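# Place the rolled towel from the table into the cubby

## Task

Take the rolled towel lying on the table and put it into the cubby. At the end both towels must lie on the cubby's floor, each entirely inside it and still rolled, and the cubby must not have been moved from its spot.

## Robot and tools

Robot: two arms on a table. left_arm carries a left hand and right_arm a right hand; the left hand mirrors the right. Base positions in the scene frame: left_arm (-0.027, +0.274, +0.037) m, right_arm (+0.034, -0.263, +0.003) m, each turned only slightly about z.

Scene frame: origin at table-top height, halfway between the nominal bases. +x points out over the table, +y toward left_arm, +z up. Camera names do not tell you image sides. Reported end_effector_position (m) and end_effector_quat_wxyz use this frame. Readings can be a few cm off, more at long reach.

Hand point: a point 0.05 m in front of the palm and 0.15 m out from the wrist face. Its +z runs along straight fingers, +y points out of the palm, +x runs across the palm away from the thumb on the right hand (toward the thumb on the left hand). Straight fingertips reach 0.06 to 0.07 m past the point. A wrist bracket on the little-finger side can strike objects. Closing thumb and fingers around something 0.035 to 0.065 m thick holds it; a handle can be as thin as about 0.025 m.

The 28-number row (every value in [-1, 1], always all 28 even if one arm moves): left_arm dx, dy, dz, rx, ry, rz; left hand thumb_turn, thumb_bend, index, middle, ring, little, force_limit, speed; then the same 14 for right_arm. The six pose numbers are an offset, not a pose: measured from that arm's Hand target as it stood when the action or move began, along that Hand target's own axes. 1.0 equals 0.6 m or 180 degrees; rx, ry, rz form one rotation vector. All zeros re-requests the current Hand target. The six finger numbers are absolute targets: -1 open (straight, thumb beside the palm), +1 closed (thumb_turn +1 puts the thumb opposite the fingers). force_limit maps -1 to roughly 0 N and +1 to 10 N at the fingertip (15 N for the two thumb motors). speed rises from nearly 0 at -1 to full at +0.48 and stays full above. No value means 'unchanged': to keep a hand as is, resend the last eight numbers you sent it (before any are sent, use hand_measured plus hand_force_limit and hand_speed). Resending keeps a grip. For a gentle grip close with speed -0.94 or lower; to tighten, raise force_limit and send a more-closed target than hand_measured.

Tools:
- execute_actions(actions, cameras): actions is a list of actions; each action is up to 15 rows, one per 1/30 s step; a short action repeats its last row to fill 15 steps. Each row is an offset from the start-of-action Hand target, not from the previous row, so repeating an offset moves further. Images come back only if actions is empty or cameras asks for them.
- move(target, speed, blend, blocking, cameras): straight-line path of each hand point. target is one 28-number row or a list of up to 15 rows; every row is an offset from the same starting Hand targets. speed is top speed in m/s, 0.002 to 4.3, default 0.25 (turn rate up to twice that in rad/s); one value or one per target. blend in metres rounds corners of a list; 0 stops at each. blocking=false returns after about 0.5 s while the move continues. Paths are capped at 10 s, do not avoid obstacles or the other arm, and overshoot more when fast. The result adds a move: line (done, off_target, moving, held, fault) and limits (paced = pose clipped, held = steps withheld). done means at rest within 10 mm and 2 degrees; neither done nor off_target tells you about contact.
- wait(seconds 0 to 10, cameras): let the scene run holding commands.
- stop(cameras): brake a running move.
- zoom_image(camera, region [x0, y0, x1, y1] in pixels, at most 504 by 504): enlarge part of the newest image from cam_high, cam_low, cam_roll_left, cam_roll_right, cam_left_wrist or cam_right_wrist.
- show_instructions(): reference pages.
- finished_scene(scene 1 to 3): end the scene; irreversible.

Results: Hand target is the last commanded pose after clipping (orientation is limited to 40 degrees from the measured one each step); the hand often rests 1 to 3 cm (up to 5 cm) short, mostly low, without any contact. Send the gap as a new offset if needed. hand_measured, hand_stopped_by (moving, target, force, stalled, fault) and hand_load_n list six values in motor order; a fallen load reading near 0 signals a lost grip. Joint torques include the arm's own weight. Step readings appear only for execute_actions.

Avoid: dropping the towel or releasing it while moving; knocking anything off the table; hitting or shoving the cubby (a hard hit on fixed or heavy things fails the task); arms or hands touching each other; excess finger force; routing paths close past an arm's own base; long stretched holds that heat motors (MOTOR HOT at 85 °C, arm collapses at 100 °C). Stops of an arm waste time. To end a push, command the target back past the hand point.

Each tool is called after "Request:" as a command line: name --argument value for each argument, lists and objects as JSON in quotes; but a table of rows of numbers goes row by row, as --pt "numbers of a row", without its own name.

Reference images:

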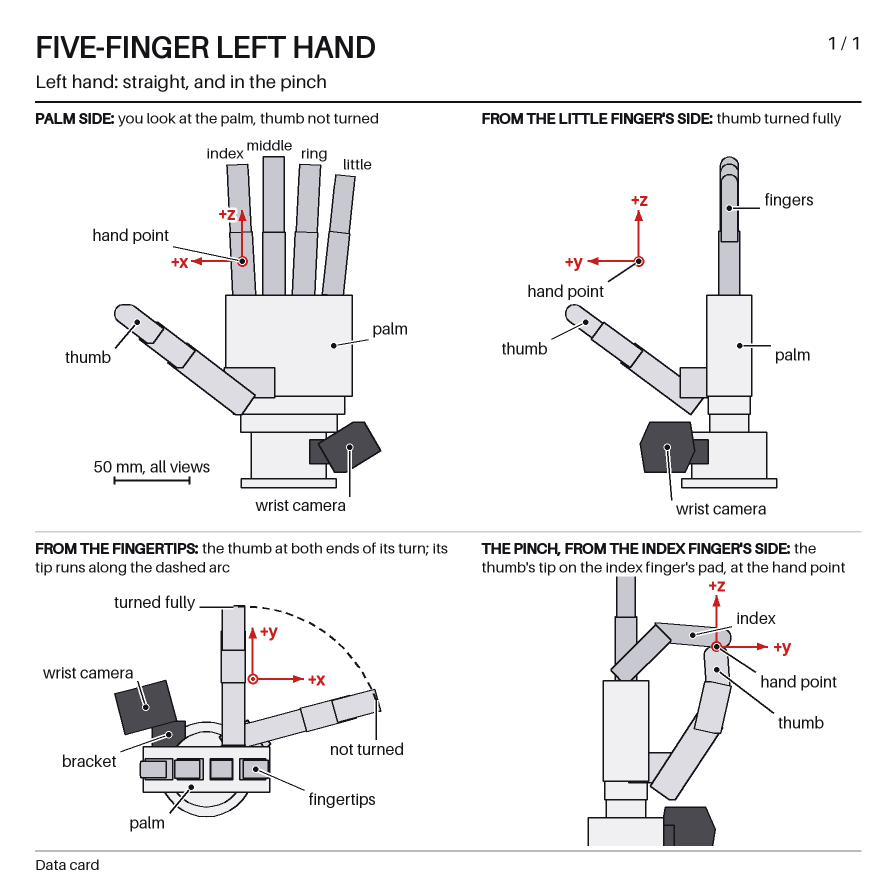

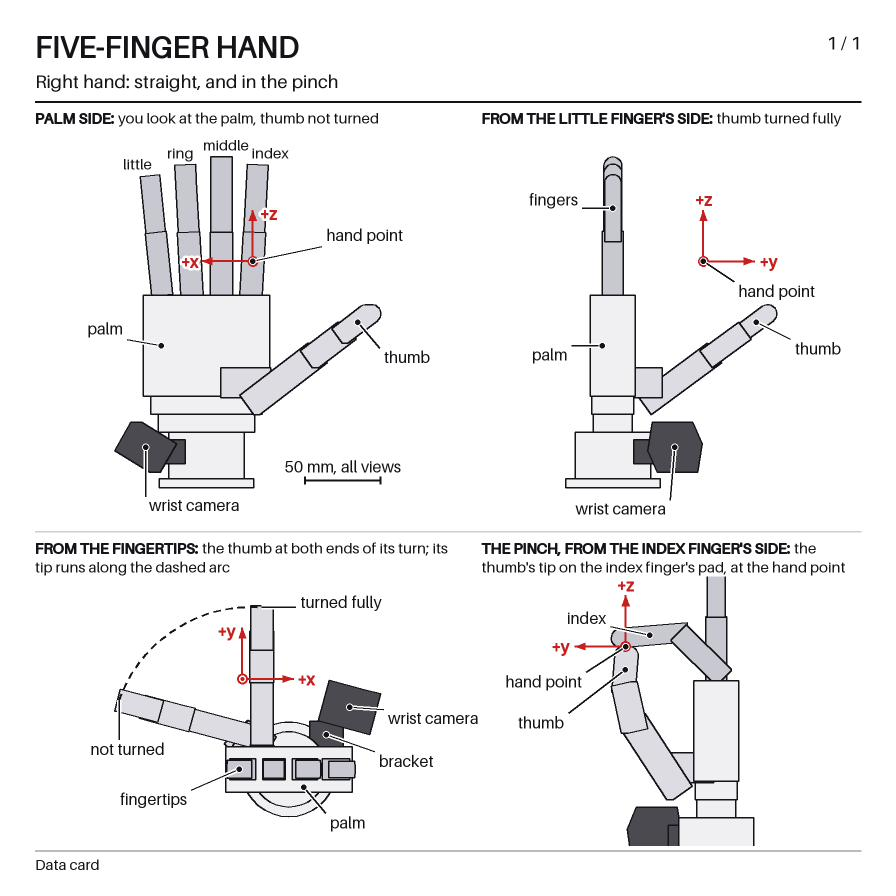

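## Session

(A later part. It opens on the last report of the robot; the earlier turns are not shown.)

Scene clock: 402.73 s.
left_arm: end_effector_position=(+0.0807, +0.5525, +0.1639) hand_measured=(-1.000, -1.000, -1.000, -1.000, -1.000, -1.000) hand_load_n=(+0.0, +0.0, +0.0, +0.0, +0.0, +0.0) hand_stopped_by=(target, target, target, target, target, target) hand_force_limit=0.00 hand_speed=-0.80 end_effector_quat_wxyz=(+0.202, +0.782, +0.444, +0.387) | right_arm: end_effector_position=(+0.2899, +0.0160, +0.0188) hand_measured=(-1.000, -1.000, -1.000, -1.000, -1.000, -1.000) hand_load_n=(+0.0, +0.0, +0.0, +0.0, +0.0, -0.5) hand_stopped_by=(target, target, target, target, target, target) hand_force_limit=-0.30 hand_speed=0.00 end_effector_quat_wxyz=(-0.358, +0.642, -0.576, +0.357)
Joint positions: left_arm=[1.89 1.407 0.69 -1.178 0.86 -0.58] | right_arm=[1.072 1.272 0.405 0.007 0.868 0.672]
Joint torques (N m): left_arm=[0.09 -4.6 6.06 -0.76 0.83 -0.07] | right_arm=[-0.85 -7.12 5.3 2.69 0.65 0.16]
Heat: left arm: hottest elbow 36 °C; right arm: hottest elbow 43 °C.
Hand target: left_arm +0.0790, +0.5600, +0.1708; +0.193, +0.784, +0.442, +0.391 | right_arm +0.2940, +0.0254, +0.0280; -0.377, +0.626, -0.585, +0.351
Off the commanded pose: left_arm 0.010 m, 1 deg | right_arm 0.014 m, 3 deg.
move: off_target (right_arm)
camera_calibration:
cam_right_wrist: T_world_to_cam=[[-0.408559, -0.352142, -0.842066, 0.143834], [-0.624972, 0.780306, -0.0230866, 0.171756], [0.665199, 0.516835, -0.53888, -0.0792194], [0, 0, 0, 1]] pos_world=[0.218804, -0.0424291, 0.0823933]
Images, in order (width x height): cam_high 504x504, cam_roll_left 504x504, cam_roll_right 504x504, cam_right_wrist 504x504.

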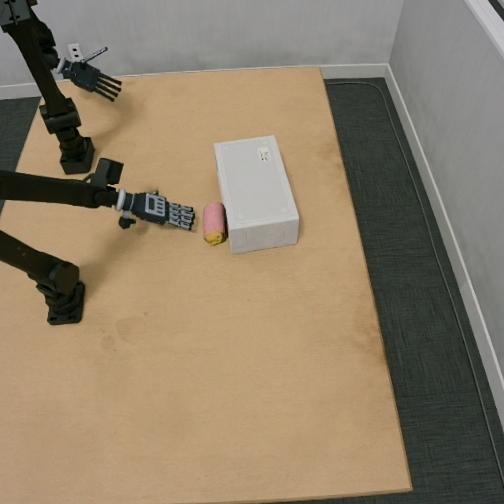

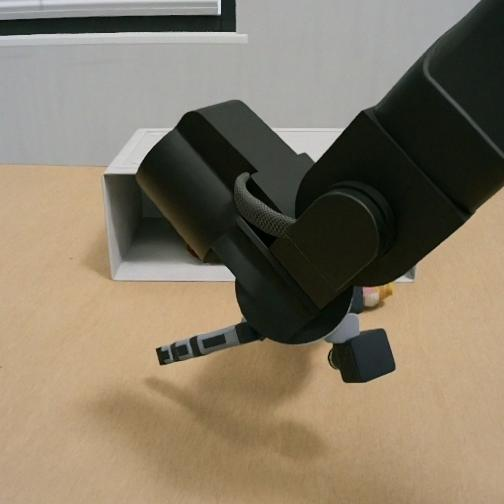

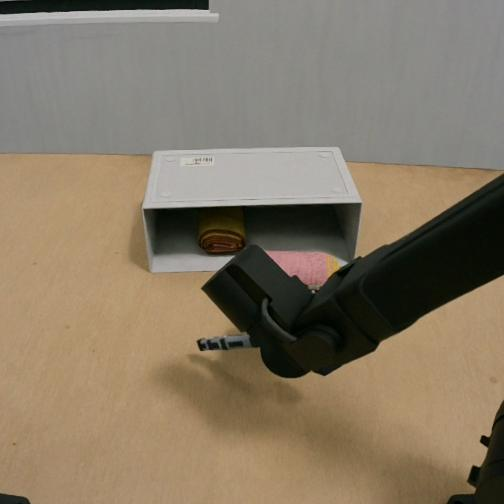

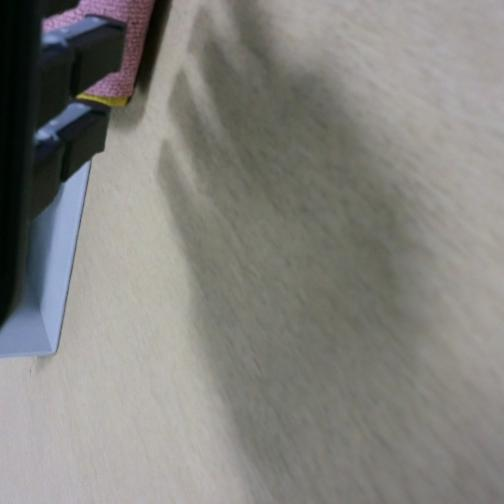

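Request:
move --target '[0,0,0,0,0,0,-1,-1,-1,-1,-1,-1,0,-0.8,0.0193,-0.062,0.1168,0,0,0,-1,-1,-1,-1,-1,-1,-0.3,0]' --speed 0.08 --cameras '["cam_roll_left","cam_roll_right","cam_high","cam_right_wrist"]'

Request:
zoom_image --camera "cam_high" --region '[130, 120, 310, 280]'

Scene clock: 417.77 s.
left_arm: end_effector_position=(+0.0807, +0.5525, +0.1639) hand_measured=(-1.000, -1.000, -1.000, -1.000, -1.000, -1.000) hand_load_n=(+0.0, +0.0, +0.0, +0.0, +0.0, +0.0) hand_stopped_by=(target, target, target, target, target, target) hand_force_limit=0.00 hand_speed=-0.80 end_effector_quat_wxyz=(+0.202, +0.782, +0.444, +0.387) | right_arm: end_effector_position=(+0.3575, +0.0023, +0.0106) hand_measured=(-1.000, -1.000, -1.000, -1.000, -1.000, -1.000) hand_load_n=(+0.0, +0.0, +0.0, +0.0, +0.0, +0.0) hand_stopped_by=(target, target, target, target, target, target) hand_force_limit=-0.30 hand_speed=0.00 end_effector_quat_wxyz=(-0.355, +0.636, -0.589, +0.349)
Joint positions: left_arm=[1.89 1.407 0.69 -1.178 0.86 -0.58] | right_arm=[0.839 1.375 0.439 0.216 0.699 0.483]
Joint torques (N m): left_arm=[0.15 -4.72 6.12 -0.76 0.8 -0.11] | right_arm=[-1.96 -7.71 7.57 3.02 0.15 -0.18]
Heat: left arm: hottest elbow 36 °C; right arm: hottest elbow 41 °C.
Hand target: left_arm +0.0790, +0.5600, +0.1708; +0.193, +0.784, +0.442, +0.391 | right_arm +0.3740, +0.0193, +0.0280; -0.377, +0.626, -0.585, +0.351
Off the commanded pose: left_arm 0.010 m, 1 deg | right_arm 0.029 m, 3 deg.
move: off_target (right_arm)
camera_calibration:
cam_right_wrist: T_world_to_cam=[[-0.430624, -0.32843, -0.840653, 0.167588], [-0.609547, 0.792746, 0.00252733, 0.218632], [0.665594, 0.513506, -0.541569, -0.121613], [0, 0, 0, 1]] pos_world=[0.286379, -0.0558299, 0.0744694]
Images, in order (width x height): cam_high 504x504, cam_roll_left 504x504, cam_roll_right 504x504, cam_right_wrist 504x504.

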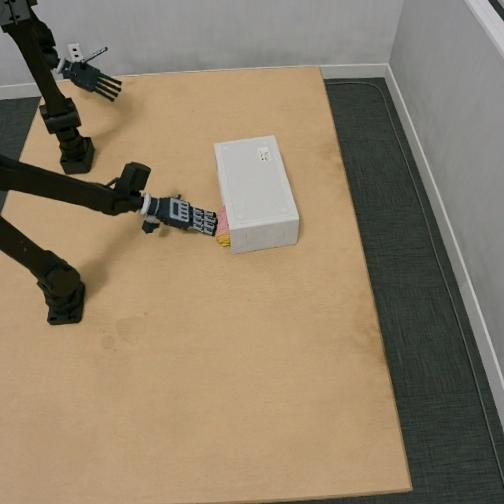

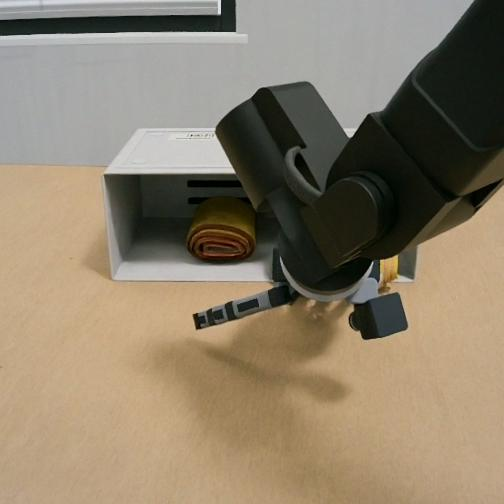

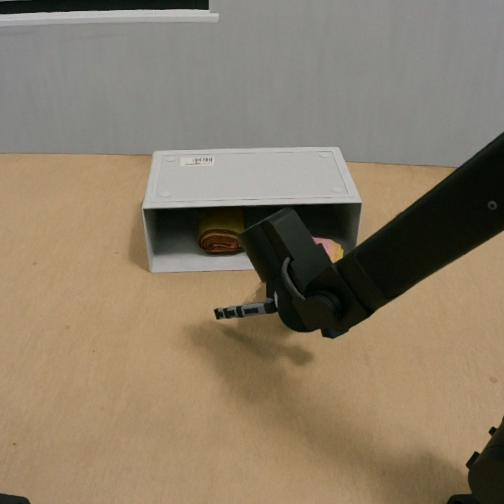

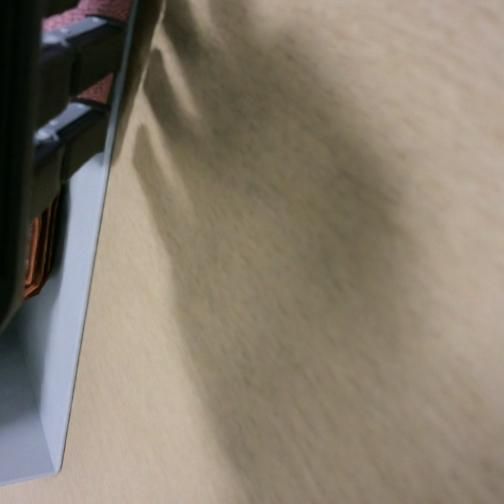

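Scaled by 2.800 from the camera's 504x504 image, which has a finer 720x720 frame.

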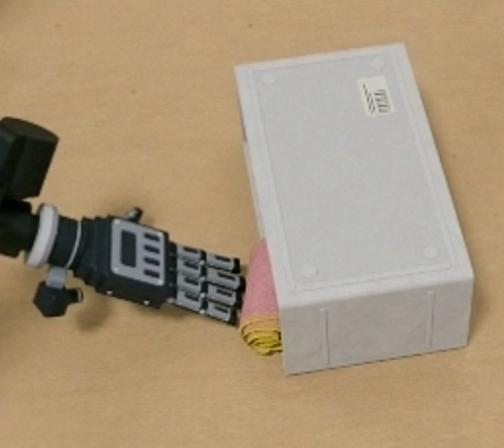

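Request:
move --target '[0,0,0,0,0,0,-1,-1,-1,-1,-1,-1,0,-0.8,-0.0162,-0.0682,0.107,0,0,0,-1,-1,-1,-1,-1,-1,-0.3,0]' --speed 0.08 --cameras '["cam_roll_left","cam_roll_right","cam_high","cam_right_wrist"]'

Request:
zoom_image --camera "cam_high" --region '[130, 120, 310, 280]'

Scene clock: 427.47 s.
left_arm: end_effector_position=(+0.0807, +0.5525, +0.1639) hand_measured=(-1.000, -1.000, -1.000, -1.000, -1.000, -1.000) hand_load_n=(+0.0, +0.0, +0.0, +0.0, +0.0, +0.0) hand_stopped_by=(target, target, target, target, target, target) hand_force_limit=0.00 hand_speed=-0.80 end_effector_quat_wxyz=(+0.202, +0.782, +0.444, +0.387) | right_arm: end_effector_position=(+0.4295, +0.0200, +0.0153) hand_measured=(-1.000, -1.000, -1.000, -1.000, -1.000, -1.000) hand_load_n=(+0.0, +0.0, -0.5, +0.0, +0.0, -0.5) hand_stopped_by=(target, target, target, target, target, target) hand_force_limit=-0.30 hand_speed=0.00 end_effector_quat_wxyz=(-0.354, +0.637, -0.591, +0.345)
Joint positions: left_arm=[1.89 1.407 0.69 -1.178 0.86 -0.58] | right_arm=[0.71 1.513 0.599 0.251 0.593 0.386]
Joint torques (N m): left_arm=[-0.32 -4.78 6.22 -0.73 0.8 -0.08] | right_arm=[-2.08 -10.34 7.83 3.1 0.09 -0.15]
Heat: left arm: hottest elbow 36 °C; right arm: hottest elbow 41 °C.
Hand target: left_arm +0.0790, +0.5600, +0.1708; +0.193, +0.784, +0.442, +0.391 | right_arm +0.4490, +0.0343, +0.0341; -0.377, +0.626, -0.585, +0.351
Off the commanded pose: left_arm 0.010 m, 1 deg | right_arm 0.031 m, 3 deg.
move: off_target (right_arm)
camera_calibration:
cam_right_wrist: T_world_to_cam=[[-0.435795, -0.325599, -0.839088, 0.210526], [-0.610935, 0.791616, 0.0101219, 0.249052], [0.66094, 0.517039, -0.543902, -0.174241], [0, 0, 0, 1]] pos_world=[0.359063, -0.0385172, 0.0793587]
Images, in order (width x height): cam_high 504x504, cam_roll_left 504x504, cam_roll_right 504x504, cam_right_wrist 504x504.

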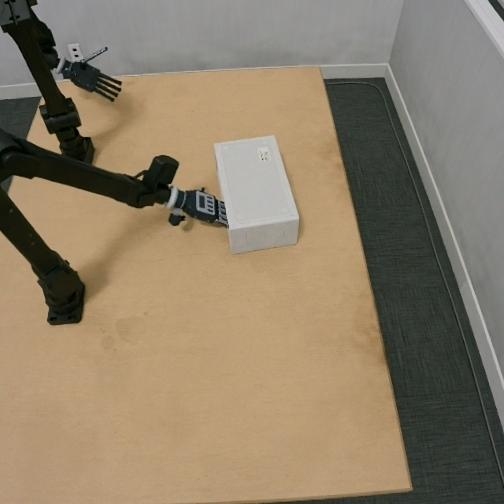

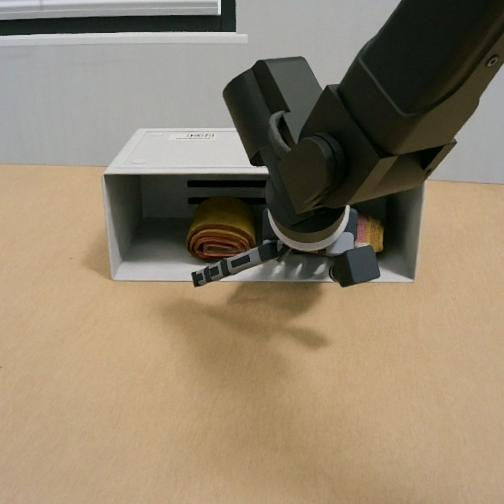

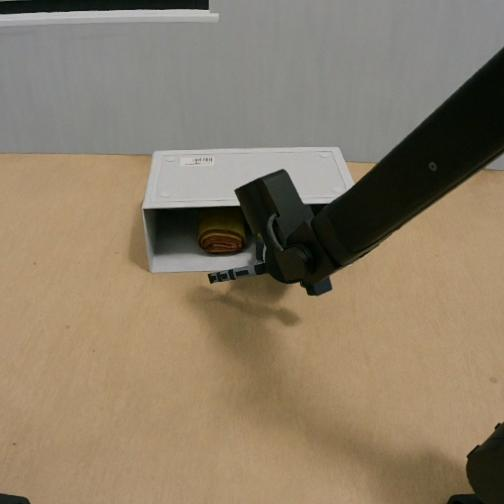

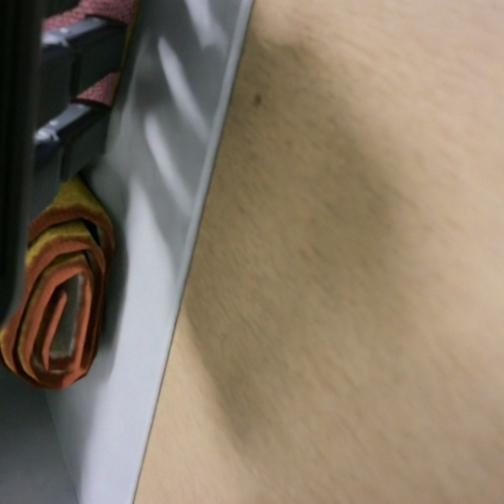

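Scaled by 2.800 from the camera's 504x504 image, which has a finer 720x720 frame.

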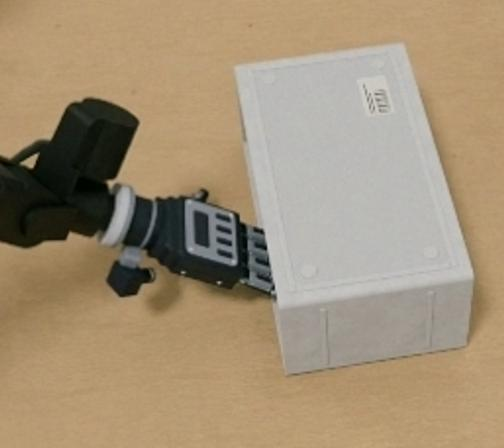

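Request:
move --pt "0 0 0 0 0 0 -1 -1 -1 -1 -1 -1 0 -0.8 0.0 0.078 -0.147 0 0 0 -1 -1 -1 -1 -1 -1 -0.3 0" --pt "0 0 0 0 0 0 -1 -1 -1 -1 -1 -1 0 -0.8 0.1 -0.04 -0.3 0 0 0 -1 -1 -1 -1 -1 -1 -0.3 0" --speed '[0.12,0.2]' --blend 0.02 --cameras '["cam_roll_left","cam_roll_right","cam_high","cam_right_wrist"]'

Request:
zoom_image --camera "cam_roll_left" --region '[90, 120, 440, 300]'

Scene clock: 436.73 s.
left_arm: end_effector_position=(+0.0807, +0.5525, +0.1639) hand_measured=(-1.000, -1.000, -1.000, -1.000, -1.000, -1.000) hand_load_n=(+0.0, +0.0, +0.0, +0.0, +0.0, +0.0) hand_stopped_by=(target, target, target, target, target, target) hand_force_limit=0.00 hand_speed=-0.80 end_effector_quat_wxyz=(+0.202, +0.782, +0.444, +0.387) | right_arm: end_effector_position=(+0.3002, -0.0477, +0.1198) hand_measured=(-1.000, -1.000, -1.000, -1.000, -1.000, -1.000) hand_load_n=(-0.5, +0.0, +0.0, +0.0, +0.0, +0.0) hand_stopped_by=(target, target, target, target, target, target) hand_force_limit=-0.30 hand_speed=0.00 end_effector_quat_wxyz=(-0.360, +0.639, -0.579, +0.355)
Joint positions: left_arm=[1.89 1.407 0.69 -1.178 0.86 -0.58] | right_arm=[0.904 0.804 0.442 -0.368 0.75 0.506]
Joint torques (N m): left_arm=[0.26 -5.19 6.09 -0.55 0.8 -0.09] | right_arm=[-0.85 -2.78 10.07 1.36 0.5 0.17]
Heat: left arm: hottest elbow 36 °C; right arm: hottest elbow 42 °C.
Hand target: left_arm +0.0790, +0.5600, +0.1708; +0.193, +0.784, +0.442, +0.391 | right_arm +0.3058, -0.0359, +0.1396; -0.377, +0.626, -0.585, +0.351
Off the commanded pose: left_arm 0.010 m, 1 deg | right_arm 0.024 m, 3 deg.
move: off_target (right_arm)
camera_calibration:
cam_right_wrist: T_world_to_cam=[[-0.409403, -0.342308, -0.845703, 0.211877], [-0.621346, 0.783367, -0.0162844, 0.228433], [0.668071, 0.518807, -0.533405, -0.000194695], [0, 0, 0, 1]] pos_world=[0.228809, -0.106319, 0.182802]
Images, in order (width x height): cam_high 504x504, cam_roll_left 504x504, cam_roll_right 504x504, cam_right_wrist 504x504.

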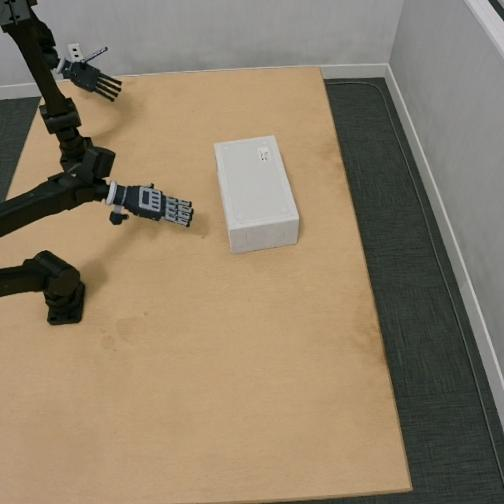

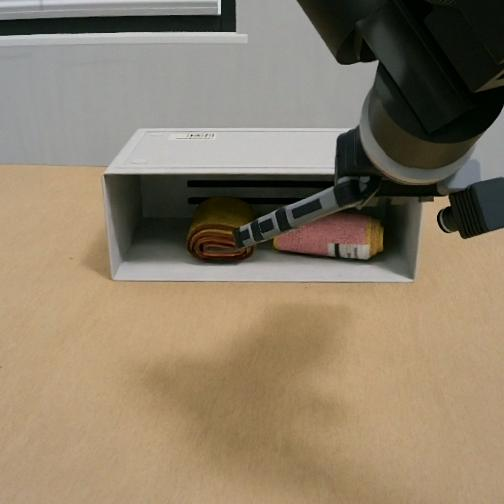

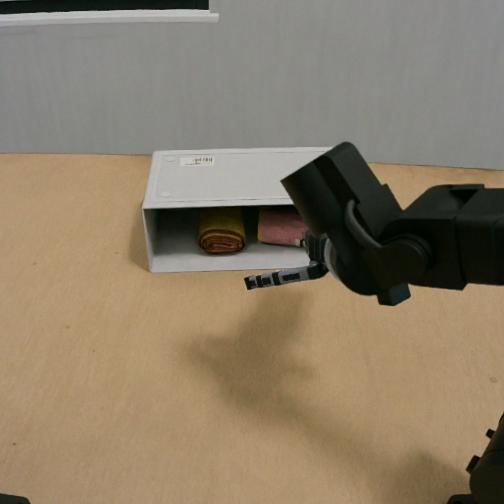

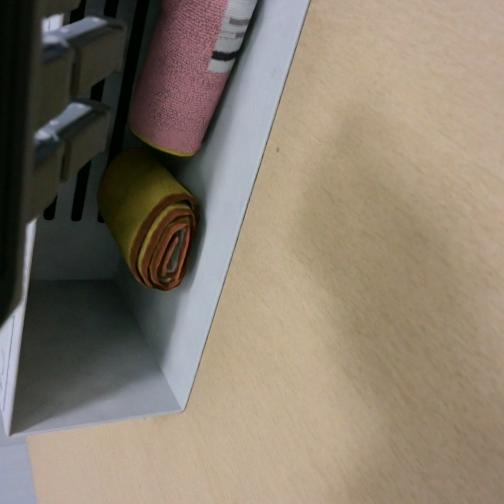

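Scaled by 1.440 from the camera's 504x504 image, which has a finer 720x720 frame.

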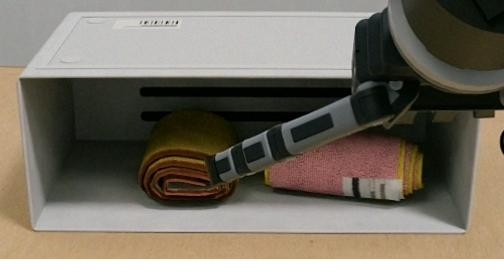

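Request:
finished_scene --scene 1

The scene is finished: the task was done.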